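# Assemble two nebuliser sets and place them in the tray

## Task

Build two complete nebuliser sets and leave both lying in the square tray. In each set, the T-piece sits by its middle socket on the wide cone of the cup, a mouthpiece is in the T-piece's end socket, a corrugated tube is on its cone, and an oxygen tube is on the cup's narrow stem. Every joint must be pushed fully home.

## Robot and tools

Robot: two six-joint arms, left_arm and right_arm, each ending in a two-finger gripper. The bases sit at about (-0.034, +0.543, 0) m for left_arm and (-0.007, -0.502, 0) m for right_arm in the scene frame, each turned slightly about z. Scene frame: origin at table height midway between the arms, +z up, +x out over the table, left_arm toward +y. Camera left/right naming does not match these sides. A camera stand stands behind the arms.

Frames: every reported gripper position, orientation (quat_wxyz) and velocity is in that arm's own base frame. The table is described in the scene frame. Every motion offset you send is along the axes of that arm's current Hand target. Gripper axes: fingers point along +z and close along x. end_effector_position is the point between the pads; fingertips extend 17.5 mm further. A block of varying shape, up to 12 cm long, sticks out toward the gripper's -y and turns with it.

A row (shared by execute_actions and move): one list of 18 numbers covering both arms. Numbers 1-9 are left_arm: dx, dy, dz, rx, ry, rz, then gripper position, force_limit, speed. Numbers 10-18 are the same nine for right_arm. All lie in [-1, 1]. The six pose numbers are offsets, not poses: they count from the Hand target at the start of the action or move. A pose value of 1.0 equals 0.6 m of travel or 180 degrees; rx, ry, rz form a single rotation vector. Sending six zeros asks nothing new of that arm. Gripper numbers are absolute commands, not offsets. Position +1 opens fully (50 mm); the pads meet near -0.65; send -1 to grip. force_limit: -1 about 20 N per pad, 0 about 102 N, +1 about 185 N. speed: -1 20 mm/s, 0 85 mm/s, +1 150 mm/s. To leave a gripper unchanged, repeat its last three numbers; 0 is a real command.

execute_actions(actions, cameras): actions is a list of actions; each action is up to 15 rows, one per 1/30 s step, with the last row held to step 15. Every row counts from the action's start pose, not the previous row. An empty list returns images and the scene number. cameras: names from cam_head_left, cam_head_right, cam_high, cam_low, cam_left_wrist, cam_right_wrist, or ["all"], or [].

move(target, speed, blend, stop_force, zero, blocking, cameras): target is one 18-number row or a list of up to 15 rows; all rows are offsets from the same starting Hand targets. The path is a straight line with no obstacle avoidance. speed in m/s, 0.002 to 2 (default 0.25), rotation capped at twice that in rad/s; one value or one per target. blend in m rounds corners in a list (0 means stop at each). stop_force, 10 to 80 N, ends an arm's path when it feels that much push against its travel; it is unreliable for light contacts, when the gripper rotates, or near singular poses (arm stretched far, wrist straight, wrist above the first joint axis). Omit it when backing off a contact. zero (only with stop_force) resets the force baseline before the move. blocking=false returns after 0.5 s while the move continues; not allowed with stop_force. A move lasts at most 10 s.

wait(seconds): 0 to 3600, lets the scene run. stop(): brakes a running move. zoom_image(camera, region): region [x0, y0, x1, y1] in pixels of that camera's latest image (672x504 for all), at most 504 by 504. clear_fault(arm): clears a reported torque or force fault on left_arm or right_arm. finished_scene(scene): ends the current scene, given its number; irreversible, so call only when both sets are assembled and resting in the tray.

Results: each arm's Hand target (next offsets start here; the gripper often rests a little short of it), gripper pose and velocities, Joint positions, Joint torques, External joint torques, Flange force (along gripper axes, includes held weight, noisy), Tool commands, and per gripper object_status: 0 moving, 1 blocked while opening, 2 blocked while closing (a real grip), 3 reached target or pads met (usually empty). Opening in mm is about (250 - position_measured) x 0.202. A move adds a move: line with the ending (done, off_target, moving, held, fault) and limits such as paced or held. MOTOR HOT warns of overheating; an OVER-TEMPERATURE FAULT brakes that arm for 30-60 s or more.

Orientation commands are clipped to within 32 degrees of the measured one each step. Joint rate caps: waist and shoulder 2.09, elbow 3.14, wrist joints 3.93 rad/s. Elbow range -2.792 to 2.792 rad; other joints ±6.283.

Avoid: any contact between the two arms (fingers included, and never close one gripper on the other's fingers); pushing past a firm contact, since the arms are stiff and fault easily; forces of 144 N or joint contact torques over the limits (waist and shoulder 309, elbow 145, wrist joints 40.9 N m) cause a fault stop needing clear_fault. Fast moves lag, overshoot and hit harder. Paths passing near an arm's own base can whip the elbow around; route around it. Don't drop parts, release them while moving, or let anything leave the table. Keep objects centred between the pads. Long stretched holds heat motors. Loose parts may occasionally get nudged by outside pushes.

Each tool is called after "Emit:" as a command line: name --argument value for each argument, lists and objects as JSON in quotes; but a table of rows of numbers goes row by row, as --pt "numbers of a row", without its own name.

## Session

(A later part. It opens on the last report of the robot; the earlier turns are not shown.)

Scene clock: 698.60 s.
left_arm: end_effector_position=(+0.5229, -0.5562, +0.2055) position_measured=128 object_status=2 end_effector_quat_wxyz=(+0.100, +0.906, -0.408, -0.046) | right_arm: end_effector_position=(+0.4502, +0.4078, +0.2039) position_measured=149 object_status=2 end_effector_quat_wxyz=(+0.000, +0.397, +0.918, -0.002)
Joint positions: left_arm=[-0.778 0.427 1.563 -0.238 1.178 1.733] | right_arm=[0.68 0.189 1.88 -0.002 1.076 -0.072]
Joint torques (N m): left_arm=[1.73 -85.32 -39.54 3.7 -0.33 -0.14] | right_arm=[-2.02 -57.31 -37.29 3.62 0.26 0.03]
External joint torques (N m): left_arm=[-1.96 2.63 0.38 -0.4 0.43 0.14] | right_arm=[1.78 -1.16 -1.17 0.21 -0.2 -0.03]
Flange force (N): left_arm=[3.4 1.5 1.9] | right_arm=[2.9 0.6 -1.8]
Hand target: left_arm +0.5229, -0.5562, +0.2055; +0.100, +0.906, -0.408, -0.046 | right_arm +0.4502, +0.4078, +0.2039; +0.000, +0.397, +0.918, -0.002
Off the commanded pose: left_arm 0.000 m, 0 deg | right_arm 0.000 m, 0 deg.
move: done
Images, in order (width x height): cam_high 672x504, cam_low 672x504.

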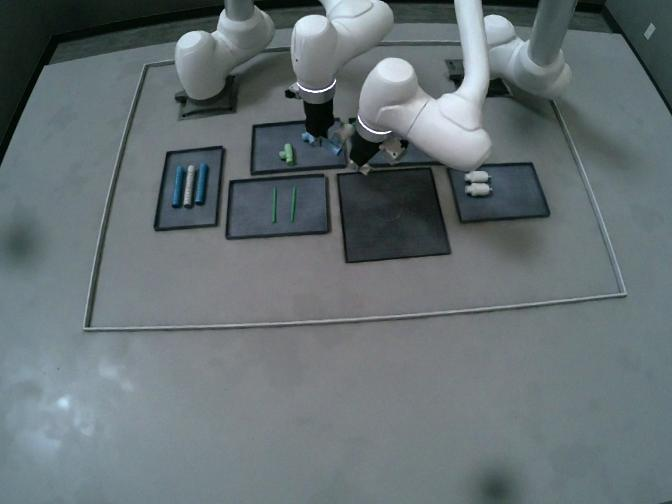

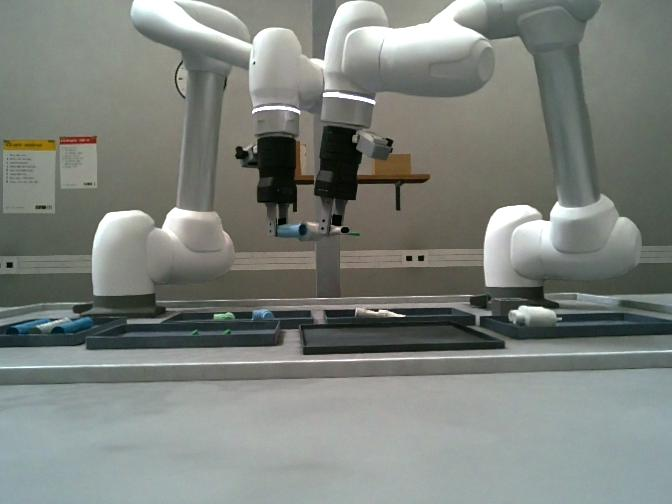

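Emit:
move --target '[0,0.0002,-0.001,0,0,0,-1,-0.3,-0.5,0,0,0,0,0,0,-1,0.1,-0.5]' --speed 0.05

Emit:
move --target '[0,0.0732,0.0164,0,0,0,-1,-0.3,-0.5,0,0,0,0,0,0,-1,0.1,-0.5]' --speed 0.015 --stop_force 10 --cameras '["cam_low","cam_high"]'

Emit:
zoom_image --camera "cam_low" --region '[295, 212, 355, 242]'

Emit:
zoom_image --camera "cam_high" --region '[310, 130, 380, 180]'

Scene clock: 705.07 s.
left_arm: end_effector_position=(+0.5229, -0.5562, +0.2061) position_measured=128 object_status=2 end_effector_quat_wxyz=(+0.100, +0.906, -0.408, -0.046) | right_arm: end_effector_position=(+0.4502, +0.4078, +0.2039) position_measured=149 object_status=2 end_effector_quat_wxyz=(+0.000, +0.397, +0.918, -0.002)
Joint positions: left_arm=[-0.778 0.427 1.562 -0.238 1.179 1.733] | right_arm=[0.68 0.189 1.88 -0.002 1.076 -0.072]
Joint torques (N m): left_arm=[1.74 -85.55 -39.6 3.58 -0.35 -0.14] | right_arm=[-1.99 -57.24 -37.2 3.66 0.23 0]
External joint torques (N m): left_arm=[-2.27 3.21 0.52 -0.3 0.45 0.14] | right_arm=[1.89 -0.92 -1.16 0.17 -0.17 0]
Flange force (N): left_arm=[4.0 1.7 2.4] | right_arm=[3.1 0.9 -1.6]
Hand target: left_arm +0.5229, -0.5562, +0.2061; +0.100, +0.906, -0.408, -0.046 | right_arm +0.4502, +0.4078, +0.2039; +0.000, +0.397, +0.918, -0.002
Off the commanded pose: left_arm 0.000 m, 0 deg | right_arm 0.000 m, 0 deg.
move: done

Scene clock: 708.63 s.
left_arm: end_effector_position=(+0.4894, -0.5858, +0.2061) position_measured=128 object_status=2 end_effector_quat_wxyz=(+0.100, +0.906, -0.408, -0.046) | right_arm: end_effector_position=(+0.4502, +0.4077, +0.2039) position_measured=149 object_status=2 end_effector_quat_wxyz=(+0.000, +0.397, +0.918, -0.002)
Joint positions: left_arm=[-0.837 0.421 1.571 -0.241 1.164 1.677] | right_arm=[0.68 0.189 1.88 -0.002 1.076 -0.072]
Joint torques (N m): left_arm=[-12.02 -86.5 -41 -1.42 0.01 -0.14] | right_arm=[-1.55 -55.3 -46.26 4.22 -5.33 0.05]
External joint torques (N m): left_arm=[11.88 4.57 1.84 4.72 0.04 0.14] | right_arm=[1.33 -2.82 7.84 -0.39 5.39 -0.05]
Flange force (N): left_arm=[2.9 -16.6 0.4] | right_arm=[2.4 -16.6 -4.0]
Hand target: left_arm +0.4895, -0.5858, +0.2061; +0.100, +0.906, -0.408, -0.046 | right_arm +0.4502, +0.4078, +0.2039; +0.000, +0.397, +0.918, -0.002
Off the commanded pose: left_arm 0.000 m, 0 deg | right_arm 0.000 m, 0 deg.
move: contact (left_arm)
Images, in order (width x height): cam_high 672x504, cam_low 672x504.

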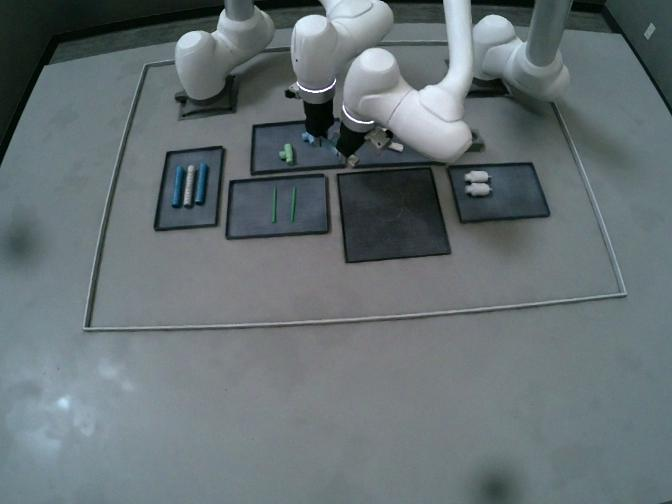

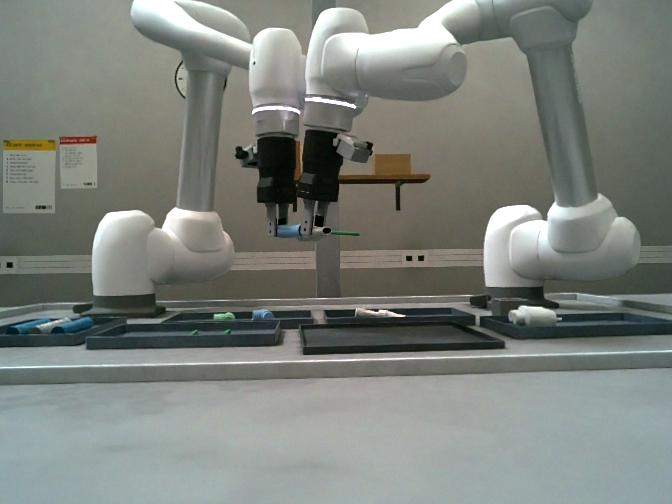

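Scaled by 8.400 from the camera's image (finer frame: 960x720).

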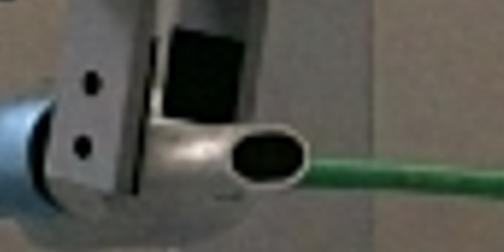

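Scaled by 7.200 from the camera's image (finer frame: 960x720).

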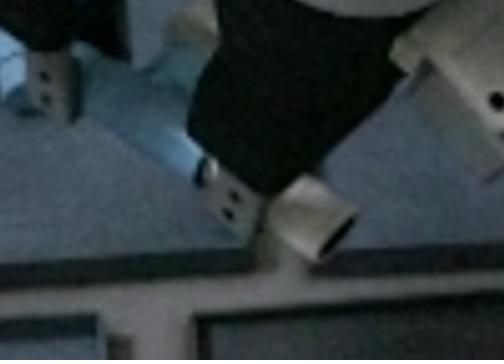

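Emit:
move --target '[0,0.0244,0.0055,0,0,0,-1,-0.3,-0.5,0,0,0,0,0,0,-1,0.1,-0.5]' --speed 0.01 --stop_force 22 --cameras '["cam_low","cam_high"]'

Emit:
zoom_image --camera "cam_low" --region '[285, 212, 345, 242]'

Emit:
zoom_image --camera "cam_high" --region '[310, 130, 380, 180]'

Scene clock: 714.17 s.
left_arm: end_effector_position=(+0.4883, -0.5869, +0.2062) position_measured=128 object_status=2 end_effector_quat_wxyz=(+0.100, +0.906, -0.408, -0.046) | right_arm: end_effector_position=(+0.4502, +0.4078, +0.2039) position_measured=149 object_status=2 end_effector_quat_wxyz=(+0.000, +0.397, +0.918, -0.002)
Joint positions: left_arm=[-0.839 0.421 1.571 -0.24 1.163 1.675] | right_arm=[0.68 0.189 1.88 -0.002 1.076 -0.072]
Joint torques (N m): left_arm=[-37.68 -87 -43.49 -10.3 -0.14 -0.38] | right_arm=[0.88 -53.14 -63.88 5.79 -15.49 0.19]
External joint torques (N m): left_arm=[37.81 5.05 4.33 13.61 0.19 0.38] | right_arm=[-0.92 -5.02 25.56 -1.96 15.55 -0.19]
Flange force (N): left_arm=[-1.4 -50.4 -6.0] | right_arm=[-1.0 -49.2 -6.1]
Hand target: left_arm +0.4883, -0.5869, +0.2062; +0.100, +0.906, -0.408, -0.046 (not the last commanded pose) | right_arm +0.4502, +0.4078, +0.2039; +0.000, +0.397, +0.918, -0.002
Off the commanded pose: left_arm 0.013 m, 0 deg | right_arm 0.000 m, 0 deg.
move: contact (left_arm)
Images, in order (width x height): cam_high 672x504, cam_low 672x504.

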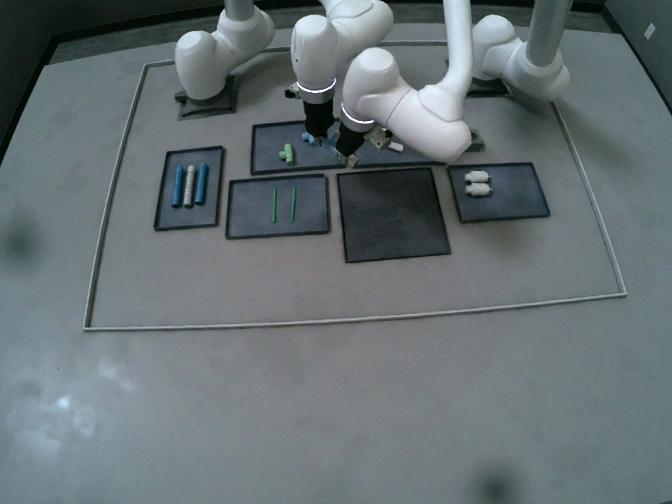

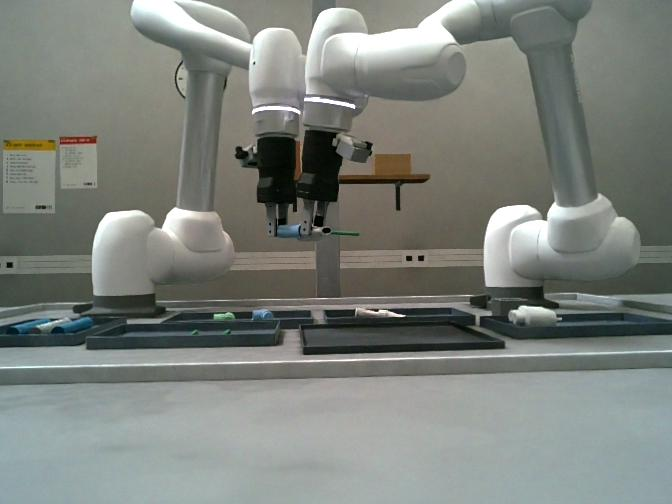

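Scaled by 8.400 from the camera's image (finer frame: 960x720).

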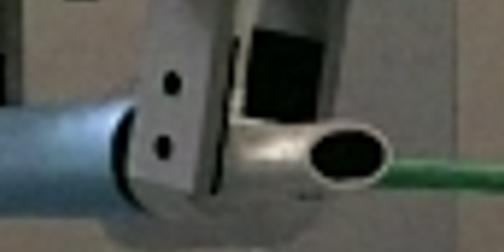

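Scaled by 7.200 from the camera's image (finer frame: 960x720).

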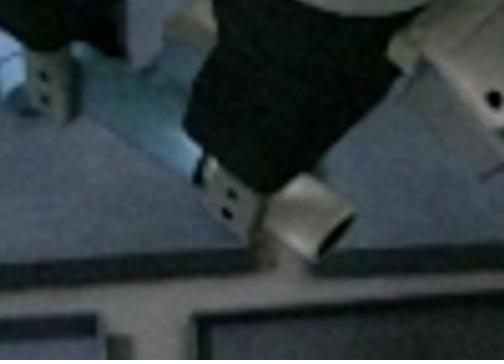

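Emit:
move --target '[0,-0.0025,-0.0005,0,0,0,-1,-0.3,-0.5,0,0,0,0,0,0,-1,0.1,-0.5]' --speed 0.03

Emit:
execute_actions --actions '[[[0,0,0,0,0,0,-1,-0.3,-0.5,0,0,0,0,0,0,1,-0.3,-0.5]]]'

Emit:
move --pt "0 0 0 0 0 0 -1 -0.3 -0.5 0 0 -0.167 0 0 0 1 -0.3 -0.5" --pt "0 0 0 0 0 0 -1 -0.3 -0.5 -0.4448 -0.5118 0.09 0 0 -0.76 1 -0.3 -0.5" --blend '[0.03,0]' --speed 0.35 --cameras '["all"]'

Emit:
zoom_image --camera "cam_low" --region '[260, 205, 380, 255]'

Emit:
zoom_image --camera "cam_high" --region '[290, 110, 390, 180]'

Scene clock: 733.63 s.
left_arm: end_effector_position=(+0.4894, -0.5860, +0.2063) position_measured=128 object_status=2 end_effector_quat_wxyz=(+0.100, +0.906, -0.408, -0.046) | right_arm: end_effector_position=(+0.4503, +0.4078, +0.2039) position_measured=149 object_status=2 end_effector_quat_wxyz=(+0.000, +0.397, +0.918, -0.002)
Joint positions: left_arm=[-0.837 0.421 1.571 -0.24 1.163 1.677] | right_arm=[0.68 0.189 1.88 -0.002 1.076 -0.072]
Joint torques (N m): left_arm=[-13.39 -86.15 -41.9 -2.04 -0.57 -0.23] | right_arm=[-0.15 -55.07 -47.54 4.72 -5.99 -0.05]
External joint torques (N m): left_arm=[13.42 4.51 2.93 5.33 0.62 0.23] | right_arm=[0.12 -3.4 9.11 -0.89 6.05 0.05]
Flange force (N): left_arm=[0.8 -18.7 0.0] | right_arm=[0.6 -19.7 -4.4]
Hand target: left_arm +0.4894, -0.5859, +0.2062; +0.100, +0.906, -0.408, -0.046 | right_arm +0.4502, +0.4078, +0.2039; +0.000, +0.397, +0.918, -0.002
Off the commanded pose: left_arm 0.000 m, 0 deg | right_arm 0.000 m, 0 deg.
move: done

Scene clock: 734.43 s.
left_arm: end_effector_position=(+0.4894, -0.5860, +0.2062) position_measured=128 object_status=2 end_effector_quat_wxyz=(+0.100, +0.906, -0.408, -0.046) | right_arm: end_effector_position=(+0.4502, +0.4078, +0.2039) position_measured=3 object_status=3 end_effector_quat_wxyz=(+0.000, +0.397, +0.918, -0.002)
Joint positions: left_arm=[-0.837 0.421 1.571 -0.24 1.163 1.677] | right_arm=[0.68 0.189 1.88 -0.002 1.076 -0.072]
Joint torques (N m): left_arm=[2.08 -84.39 -39.62 3.54 -0.35 -0.15] | right_arm=[-2.04 -57.04 -37.13 3.62 0.21 0.03]
External joint torques (N m): left_arm=[-2.08 2.41 0.55 -0.24 0.41 0.15] | right_arm=[1.76 -1.36 -1.31 0.21 -0.16 -0.03]
Flange force (N): left_arm=[2.6 1.9 2.0] | right_arm=[2.8 0.5 -2.2]
Hand target: left_arm +0.4894, -0.5859, +0.2062; +0.100, +0.906, -0.408, -0.046 | right_arm +0.4502, +0.4078, +0.2039; +0.000, +0.397, +0.918, -0.002
Off the commanded pose: left_arm 0.000 m, 0 deg | right_arm 0.000 m, 0 deg.

Scene clock: 738.63 s.
left_arm: end_effector_position=(+0.4894, -0.5859, +0.2062) position_measured=128 object_status=2 end_effector_quat_wxyz=(+0.100, +0.906, -0.408, -0.046) | right_arm: end_effector_position=(+0.4087, +0.0029, +0.1514) position_measured=3 object_status=3 end_effector_quat_wxyz=(+0.002, +0.707, -0.707, +0.001)
Joint positions: left_arm=[-0.837 0.421 1.571 -0.24 1.163 1.677] | right_arm=[-0.075 -0.071 2.271 -0.004 0.943 -3.213]
Joint torques (N m): left_arm=[1.67 -84.94 -39.42 3.58 -0.38 -0.17] | right_arm=[-1.92 -26.34 -34.45 3.37 0.09 0.01]
External joint torques (N m): left_arm=[-1.96 3.33 0.44 -0.3 0.43 0.17] | right_arm=[1.86 -1.38 -1.08 0.18 -0.16 -0.01]
Flange force (N): left_arm=[4.2 1.5 2.4] | right_arm=[-4.5 0.3 -2.6]
Hand target: left_arm +0.4894, -0.5859, +0.2062; +0.100, +0.906, -0.408, -0.046 | right_arm +0.4087, +0.0029, +0.1514; +0.002, +0.707, -0.707, +0.001
Off the commanded pose: left_arm 0.000 m, 0 deg | right_arm 0.000 m, 0 deg.
move: done

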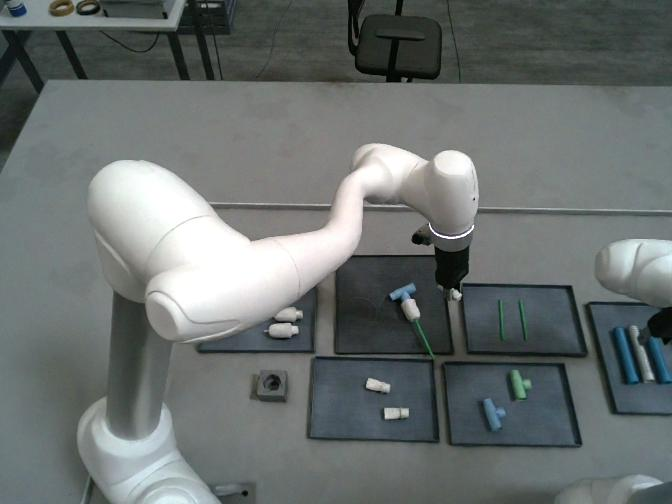

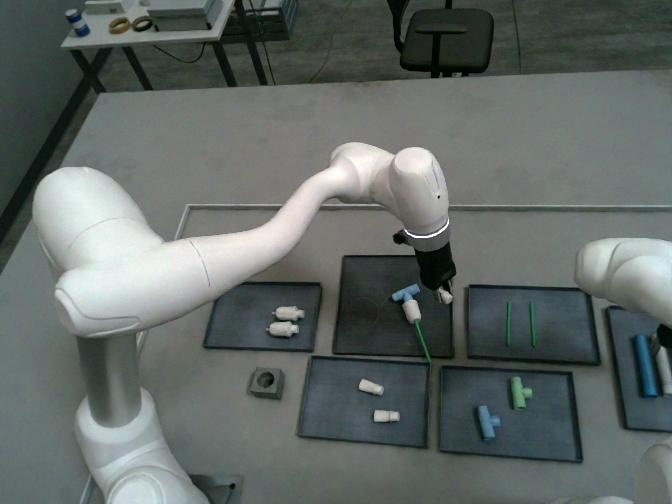

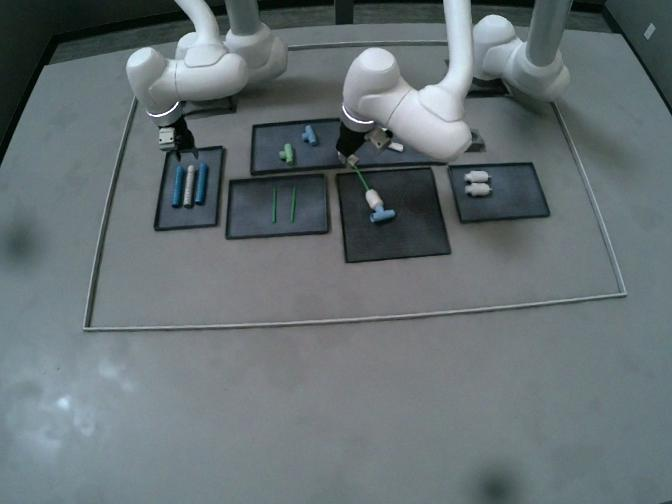

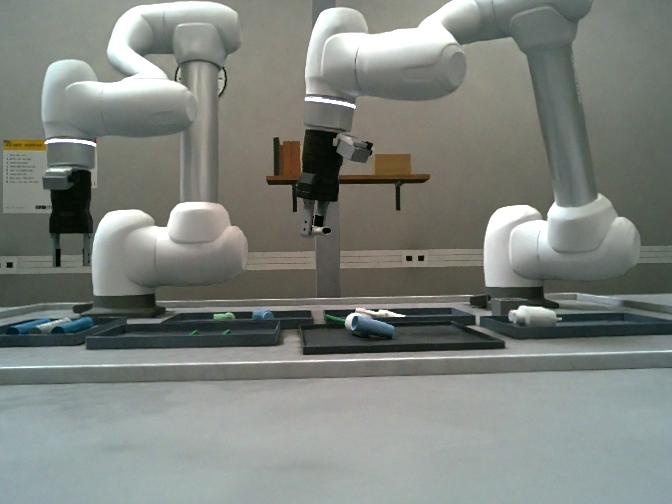

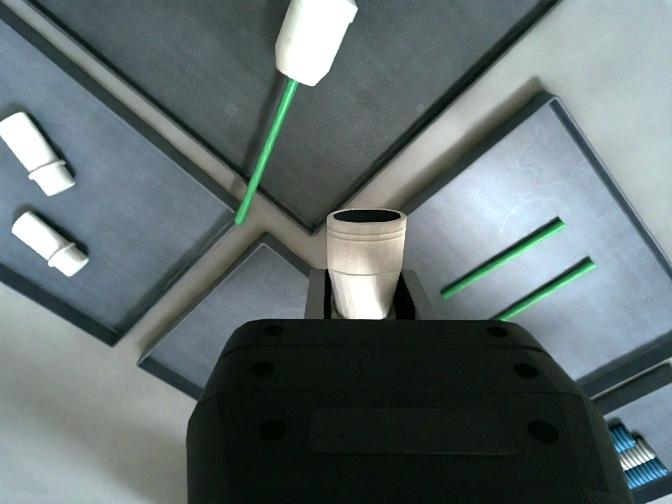

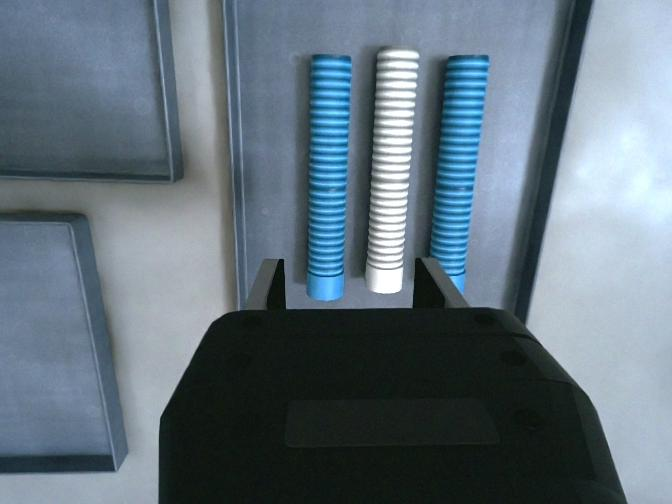

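Scaled by 4.200 from the camera's image (finer frame: 960x720).

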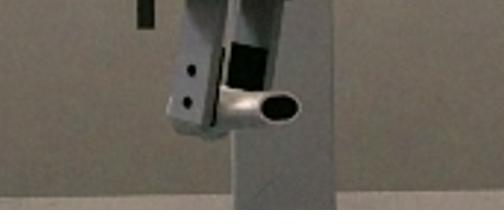

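Scaled by 5.040 from the camera's image (finer frame: 960x720).

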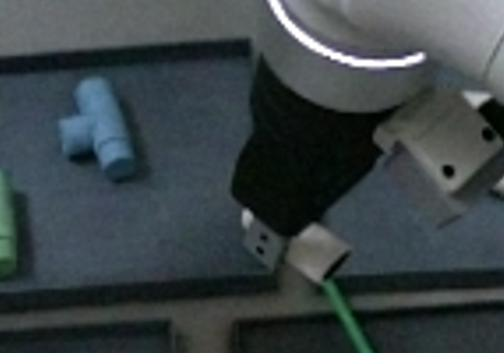

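Emit:
execute_actions --actions '[]'

Scene clock: 769.07 s.
left_arm: end_effector_position=(+0.4894, -0.5859, +0.2062) position_measured=128 object_status=2 end_effector_quat_wxyz=(+0.100, +0.906, -0.408, -0.046) | right_arm: end_effector_position=(+0.4087, +0.0029, +0.1514) position_measured=3 object_status=3 end_effector_quat_wxyz=(+0.002, +0.707, -0.707, +0.001)
Joint positions: left_arm=[-0.837 0.421 1.571 -0.24 1.163 1.677] | right_arm=[-0.075 -0.071 2.271 -0.004 0.943 -3.213]
Joint velocities: within noise
Joint torques (N m): left_arm=[1.9 -84.63 -39.47 3.55 -0.33 -0.15] | right_arm=[-2.09 -26.36 -34.39 3.29 0.11 0.04]
External joint torques (N m): left_arm=[-1.12 2.76 0.51 -0.23 0.39 0.14] | right_arm=[2.05 -0.98 -0.94 0.24 -0.17 -0.04]
Flange force (N): left_arm=[3.2 0.6 2.0] | right_arm=[-4.9 -0.2 -1.9]
Hand target: left_arm +0.4894, -0.5859, +0.2062; +0.100, +0.906, -0.408, -0.046 | right_arm +0.4087, +0.0029, +0.1514; +0.002, +0.707, -0.707, +0.001
Tool commands: left_gripper/position=-1.0 left_gripper/force_limit=-0.3 left_gripper/speed=-0.5 right_gripper/position=+1.0 right_gripper/force_limit=-0.3 right_gripper/speed=-0.5
Off the commanded pose: left_arm 0.000 m, 0 deg | right_arm 0.000 m, 0 deg.

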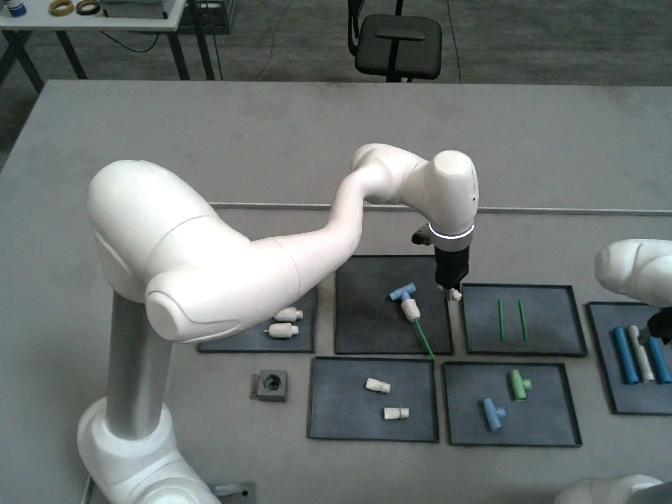

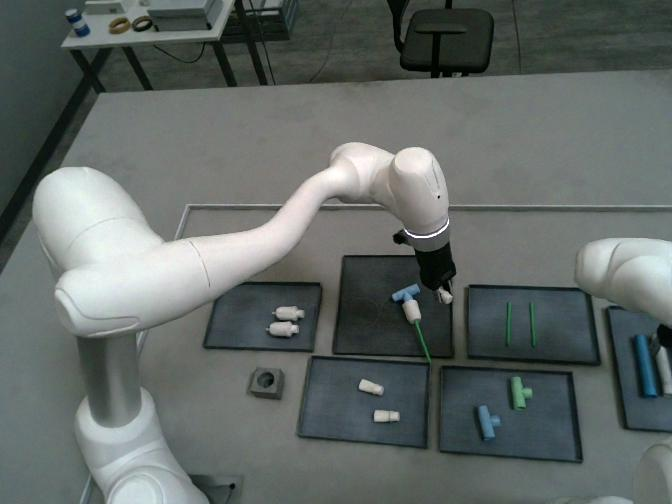

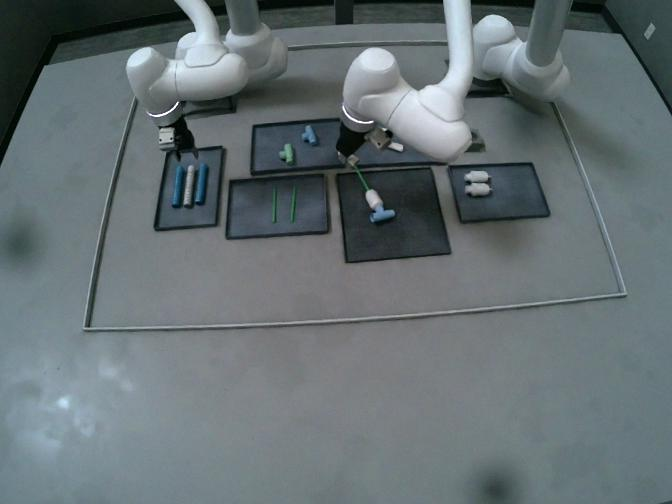

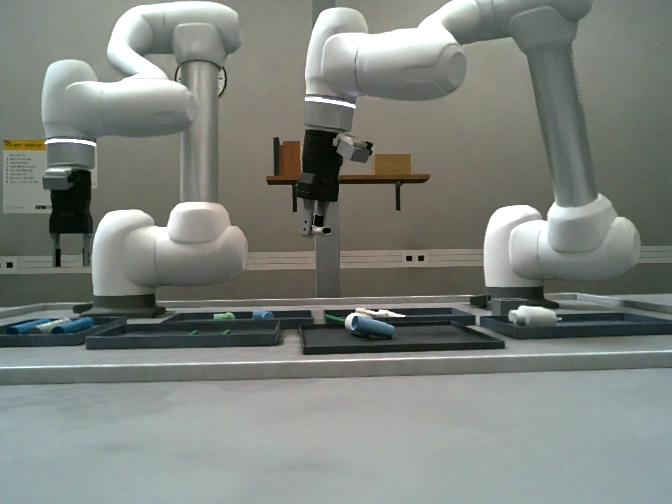

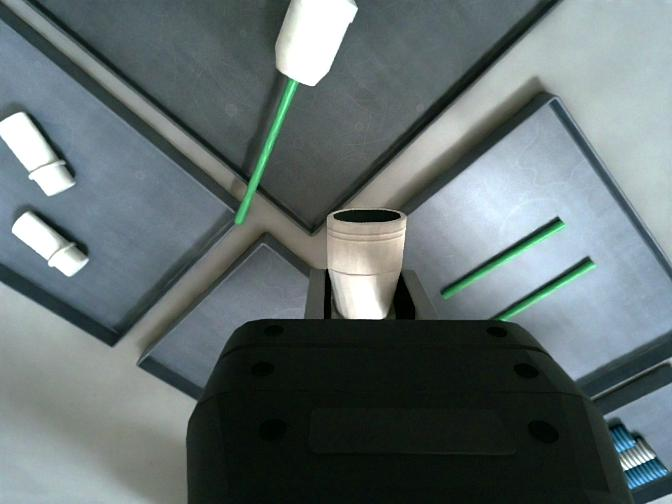

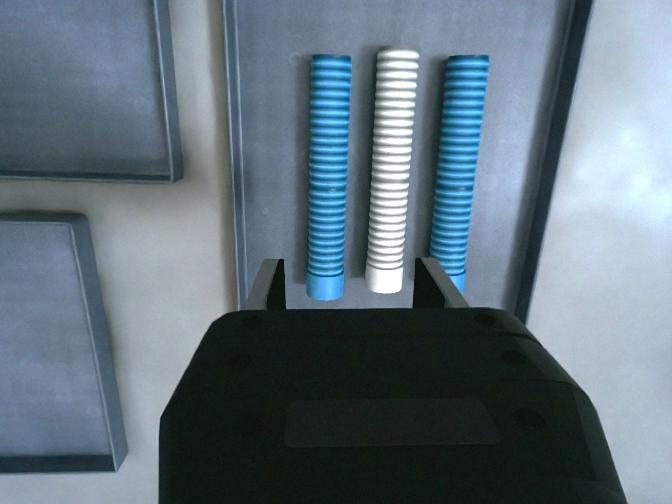

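Emit:
zoom_image --camera "cam_head_left" --region '[370, 270, 460, 370]'

Emit:
zoom_image --camera "cam_head_right" --region '[370, 270, 460, 370]'

Emit:
zoom_image --camera "cam_low" --region '[290, 280, 450, 380]'

Emit:
zoom_image --camera "cam_high" --region '[330, 140, 430, 240]'

Scaled by 5.040 from the camera's image (finer frame: 960x720).

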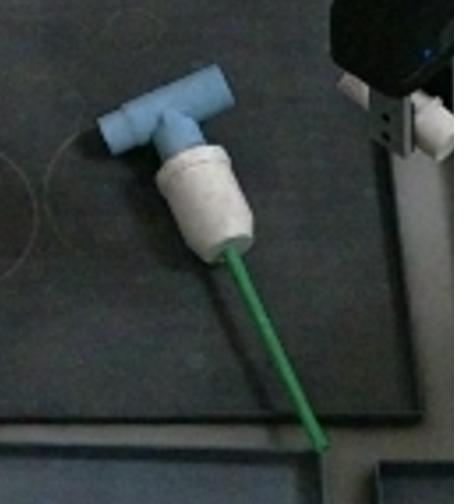

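Scaled by 5.040 from the camera's image (finer frame: 960x720).

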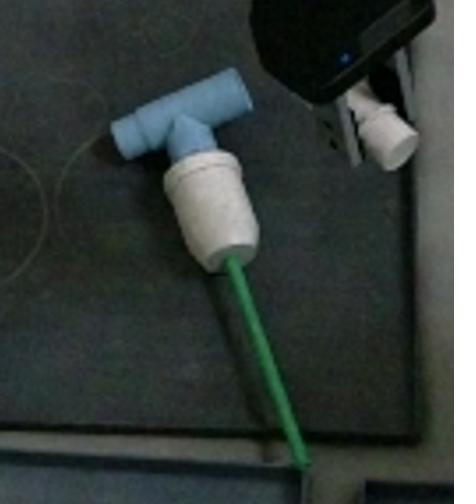

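Scaled by 3.150 from the camera's image (finer frame: 960x720).

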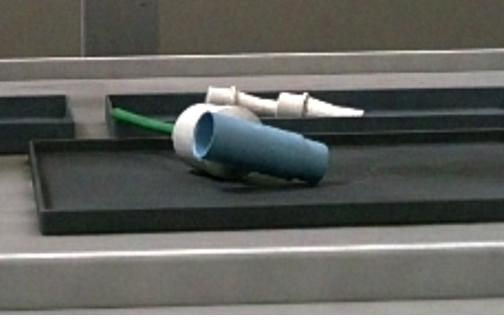

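Scaled by 5.040 from the camera's image (finer frame: 960x720).

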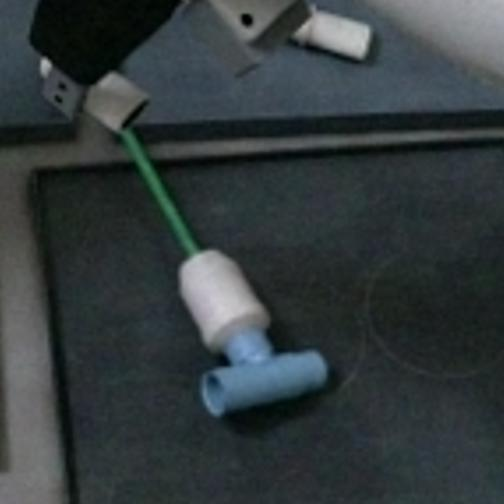

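Emit:
move --pt "-0.415 -0.07 -0.083 0 0 0 -1 -0.3 -0.5 -0.4 -0.15 -0.133 0 0 -0.2 1 -0.3 -0.5" --pt "-0.415 -0.07 -0.083 0 0 0 -1 -0.3 -0.5 -0.94 -0.36 -0.133 0 0 -0.594 1 -0.3 -0.5" --blend 0.05 --speed 0.4 --cameras '["cam_right_wrist","cam_low"]'

Scene clock: 805.23 s.
left_arm: end_effector_position=(+0.3631, -0.3652, +0.2459) position_measured=128 object_status=2 end_effector_quat_wxyz=(+0.100, +0.906, -0.408, -0.046) | right_arm: end_effector_position=(+0.5840, +0.4631, +0.2292) position_measured=3 object_status=3 end_effector_quat_wxyz=(+0.002, +0.999, -0.052, +0.000)
Joint positions: left_arm=[-0.733 0.029 1.991 -0.239 1.158 1.784] | right_arm=[0.625 0.375 1.581 -0.003 1.187 -3.983]
Joint torques (N m): left_arm=[1.92 -43.74 -38.85 3.52 -0.27 -0.17] | right_arm=[-1.92 -78.61 -39.39 3.85 0.14 -0.02]
External joint torques (N m): left_arm=[-1.69 2.36 0.4 -0.24 0.38 0.17] | right_arm=[1.76 -1.21 -1.32 0.24 -0.19 0.02]
Flange force (N): left_arm=[3.4 1.8 2.1] | right_arm=[-0.9 -2.4 -1.8]
Hand target: left_arm +0.3631, -0.3652, +0.2459; +0.100, +0.906, -0.408, -0.046 | right_arm +0.5841, +0.4630, +0.2293; +0.002, +0.999, -0.052, +0.001 (not the last commanded pose)
Off the commanded pose: left_arm 0.000 m, 0 deg | right_arm 0.112 m, 23 deg.
move: held (right_arm; a check stopped the path); path passed 1 of 2 targets; limits=held
pose unreachable (right arm): on one or more control steps of this call, first in action 0 (counted from 0), this arm could not follow its commanded pose, so it was not sent that pose on those steps. It may still have moved: this result reports where it is.
cause: moving toward the commanded pose would bring a part of the arm too close to another arm (a part of this arm just beyond joint 4 (forearm roll) and a part of the left arm just beyond its joint 5 (wrist pitch), at the place that arm is still heading or pushing toward).
Images, in order (width x height): cam_low 672x504, cam_right_wrist 672x504.

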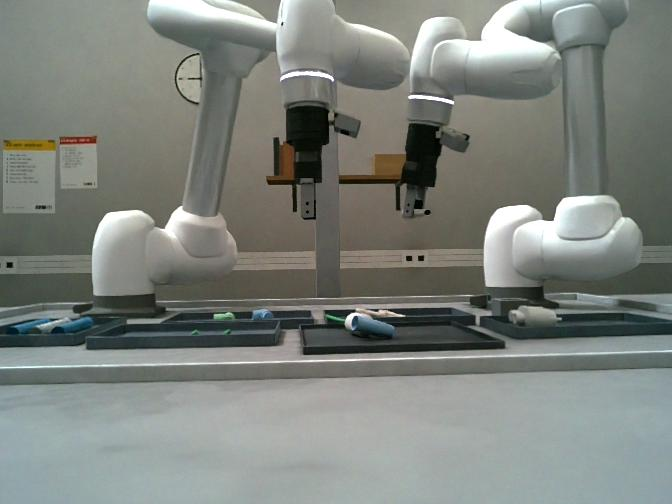

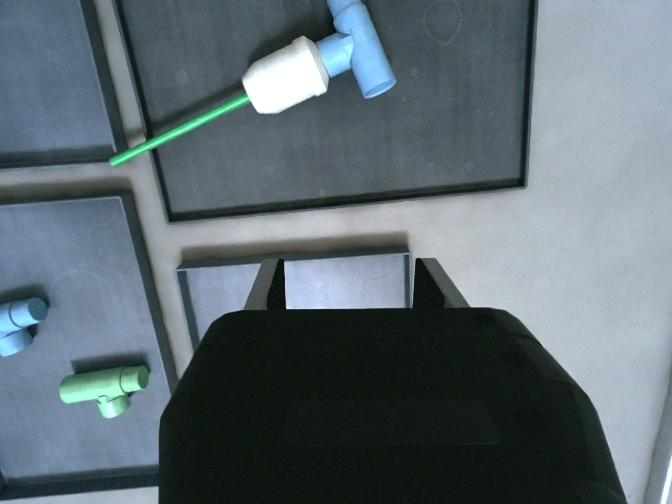

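Emit:
move --pt "-0.304 -0.191 -0.043 0 0 0 -1 -0.3 -0.5 0 0 0 0 0 0 1 -0.3 -0.5" --pt "-0.304 -0.191 -0.043 0 0 0 -1 -0.3 -0.5 0.0365 -0.0995 0.048 0 0 -0.128 1 -0.3 -0.5" --blend 0.05 --speed 0.4 --cameras '["cam_right_wrist","cam_low","cam_high"]'

Scene clock: 817.93 s.
left_arm: end_effector_position=(+0.3301, -0.1508, +0.2462) position_measured=128 object_status=2 end_effector_quat_wxyz=(+0.100, +0.906, -0.408, -0.046) | right_arm: end_effector_position=(+0.6120, +0.5200, +0.2003) position_measured=3 object_status=3 end_effector_quat_wxyz=(+0.002, +0.989, +0.149, +0.000)
Joint positions: left_arm=[-0.369 -0.19 2.188 -0.205 1.253 2.123] | right_arm=[0.663 0.479 1.481 -0.004 1.183 -4.347]
Joint torques (N m): left_arm=[1.74 -20.68 -39.15 3.65 -0.11 -0.14] | right_arm=[-2.08 -88.46 -39.23 3.86 0.13 0]
External joint torques (N m): left_arm=[-1.74 2.33 0.48 -0.27 0.41 0.14] | right_arm=[2.38 -1.07 -1.23 0.24 -0.15 0]
Flange force (N): left_arm=[4.7 1.3 2.1] | right_arm=[0.0 -3.2 -1.6]
Hand target: left_arm +0.3301, -0.1508, +0.2462; +0.100, +0.906, -0.408, -0.046 | right_arm +0.6120, +0.5200, +0.2003; +0.002, +0.989, +0.149, +0.000
Off the commanded pose: left_arm 0.000 m, 0 deg | right_arm 0.000 m, 0 deg.
move: done
Images, in order (width x height): cam_high 672x504, cam_low 672x504, cam_right_wrist 672x504.

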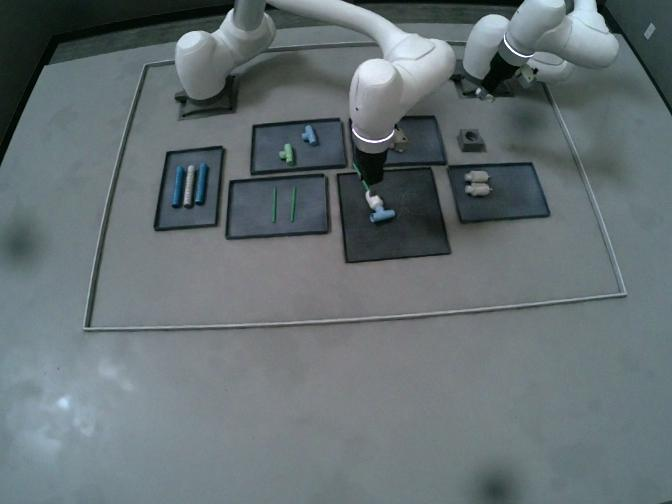

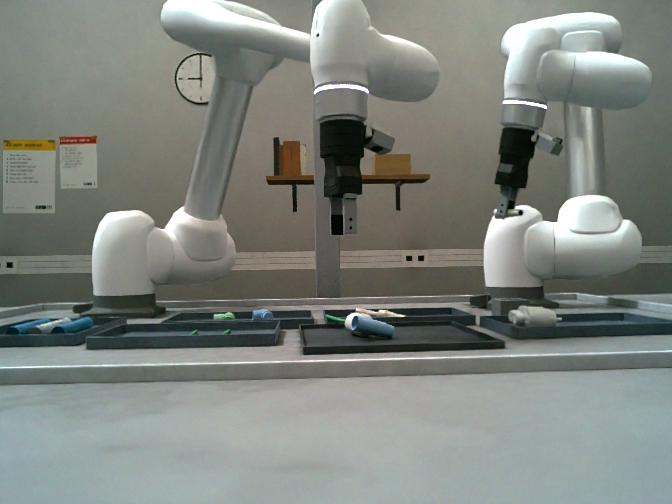

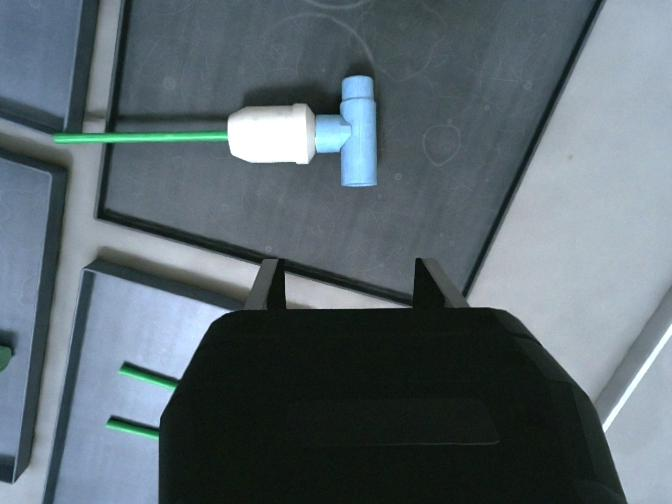

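Emit:
move --target '[0,0,0,0,0,0,-1,-0.3,-0.5,0.0175,-0.1417,0.175,-0.094,0,0,0.406,-0.3,-0.5]' --speed 0.3 --cameras '["cam_right_wrist","cam_low"]'

Scene clock: 835.43 s.
left_arm: end_effector_position=(+0.3301, -0.1508, +0.2462) position_measured=128 object_status=2 end_effector_quat_wxyz=(+0.100, +0.906, -0.408, -0.046) | right_arm: end_effector_position=(+0.5972, +0.6039, +0.0951) position_measured=92 object_status=3 end_effector_quat_wxyz=(+0.147, +0.978, +0.147, +0.022)
Joint positions: left_arm=[-0.369 -0.19 2.188 -0.205 1.253 2.123] | right_arm=[0.837 0.692 1.356 -0.269 1.261 -4.07]
Joint torques (N m): left_arm=[1.78 -20.8 -39.03 3.65 -0.14 -0.16] | right_arm=[-2.57 -104.77 -36.76 2.89 0.73 0.01]
External joint torques (N m): left_arm=[-1.94 2.21 0.38 -0.29 0.45 0.16] | right_arm=[2.05 -0.79 -1.03 0.2 -0.24 -0.01]
Flange force (N): left_arm=[4.8 1.8 1.9] | right_arm=[-0.1 -2.3 -1.7]
Hand target: left_arm +0.3301, -0.1508, +0.2462; +0.100, +0.906, -0.408, -0.046 | right_arm +0.5971, +0.6040, +0.0950; +0.147, +0.978, +0.147, +0.022
Off the commanded pose: left_arm 0.000 m, 0 deg | right_arm 0.000 m, 0 deg.
move: done
Images, in order (width x height): cam_low 672x504, cam_right_wrist 672x504.

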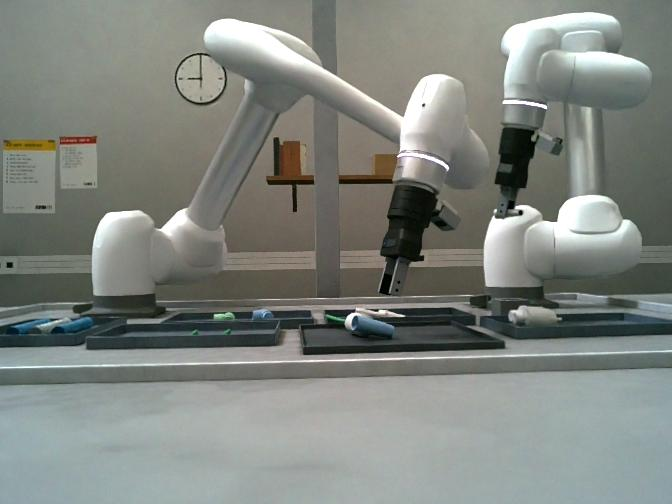

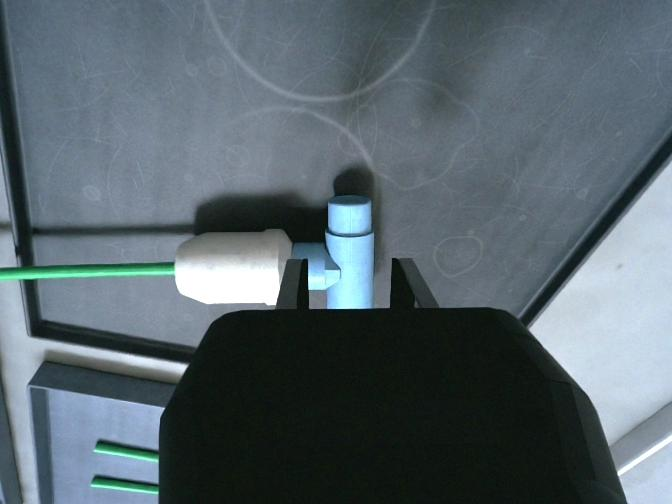

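Emit:
move --target '[0,0,0,0,0,0,-1,-0.3,-0.5,0,-0.024,0.114,0,0,0,0.406,-0.3,-0.5]' --speed 0.06 --stop_force 15 --cameras '["cam_right_wrist","cam_low"]'

Emit:
zoom_image --camera "cam_low" --region '[290, 240, 450, 360]'

Scene clock: 847.13 s.
left_arm: end_effector_position=(+0.3301, -0.1508, +0.2462) position_measured=128 object_status=2 end_effector_quat_wxyz=(+0.100, +0.906, -0.408, -0.046) | right_arm: end_effector_position=(+0.5990, +0.5979, +0.0254) position_measured=92 object_status=3 end_effector_quat_wxyz=(+0.147, +0.978, +0.147, +0.022)
Joint positions: left_arm=[-0.369 -0.19 2.188 -0.205 1.253 2.123] | right_arm=[0.831 0.745 1.403 -0.28 1.163 -4.047]
Joint torques (N m): left_arm=[1.81 -20.75 -39.16 3.64 -0.09 -0.16] | right_arm=[-2.55 -107.17 -34.42 2.75 0.7 0.01]
External joint torques (N m): left_arm=[-1.79 2.11 0.54 -0.27 0.4 0.16] | right_arm=[2.46 -0.46 -1.14 0.17 -0.2 -0.01]
Flange force (N): left_arm=[4.3 1.6 2.1] | right_arm=[0.4 -3.2 -1.7]
Hand target: left_arm +0.3301, -0.1508, +0.2462; +0.100, +0.906, -0.408, -0.046 | right_arm +0.5990, +0.5979, +0.0254; +0.147, +0.978, +0.147, +0.022
Off the commanded pose: left_arm 0.000 m, 0 deg | right_arm 0.000 m, 0 deg.
move: done
Images, in order (width x height): cam_low 672x504, cam_right_wrist 672x504.

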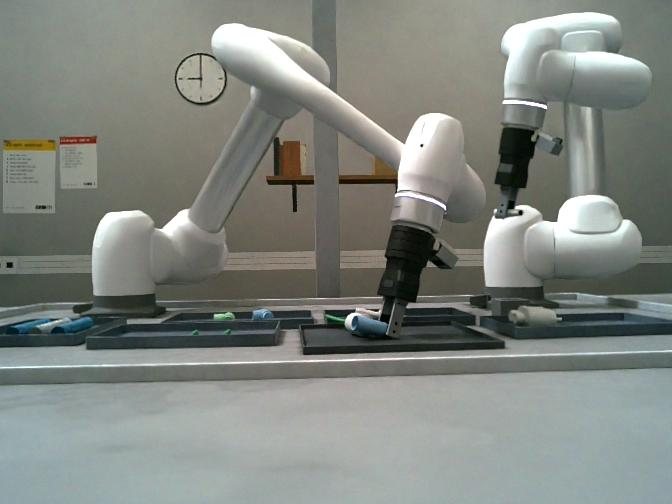

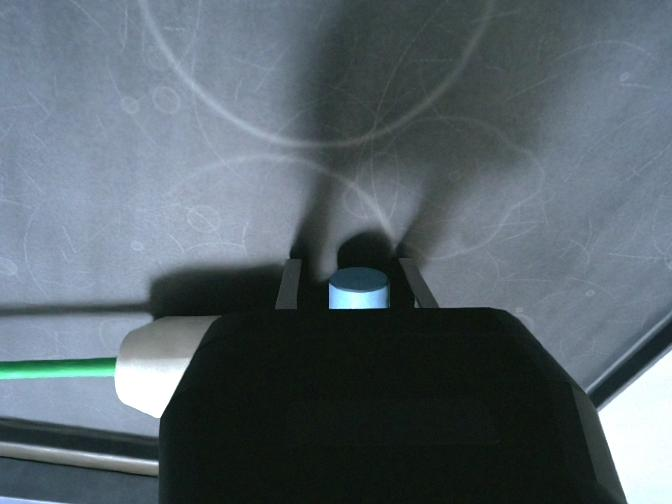

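Scaled by 3.150 from the camera's image (finer frame: 960x720).

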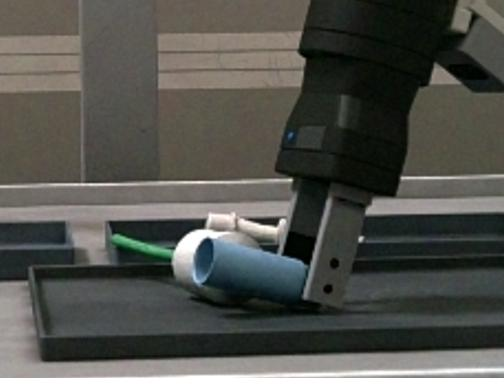

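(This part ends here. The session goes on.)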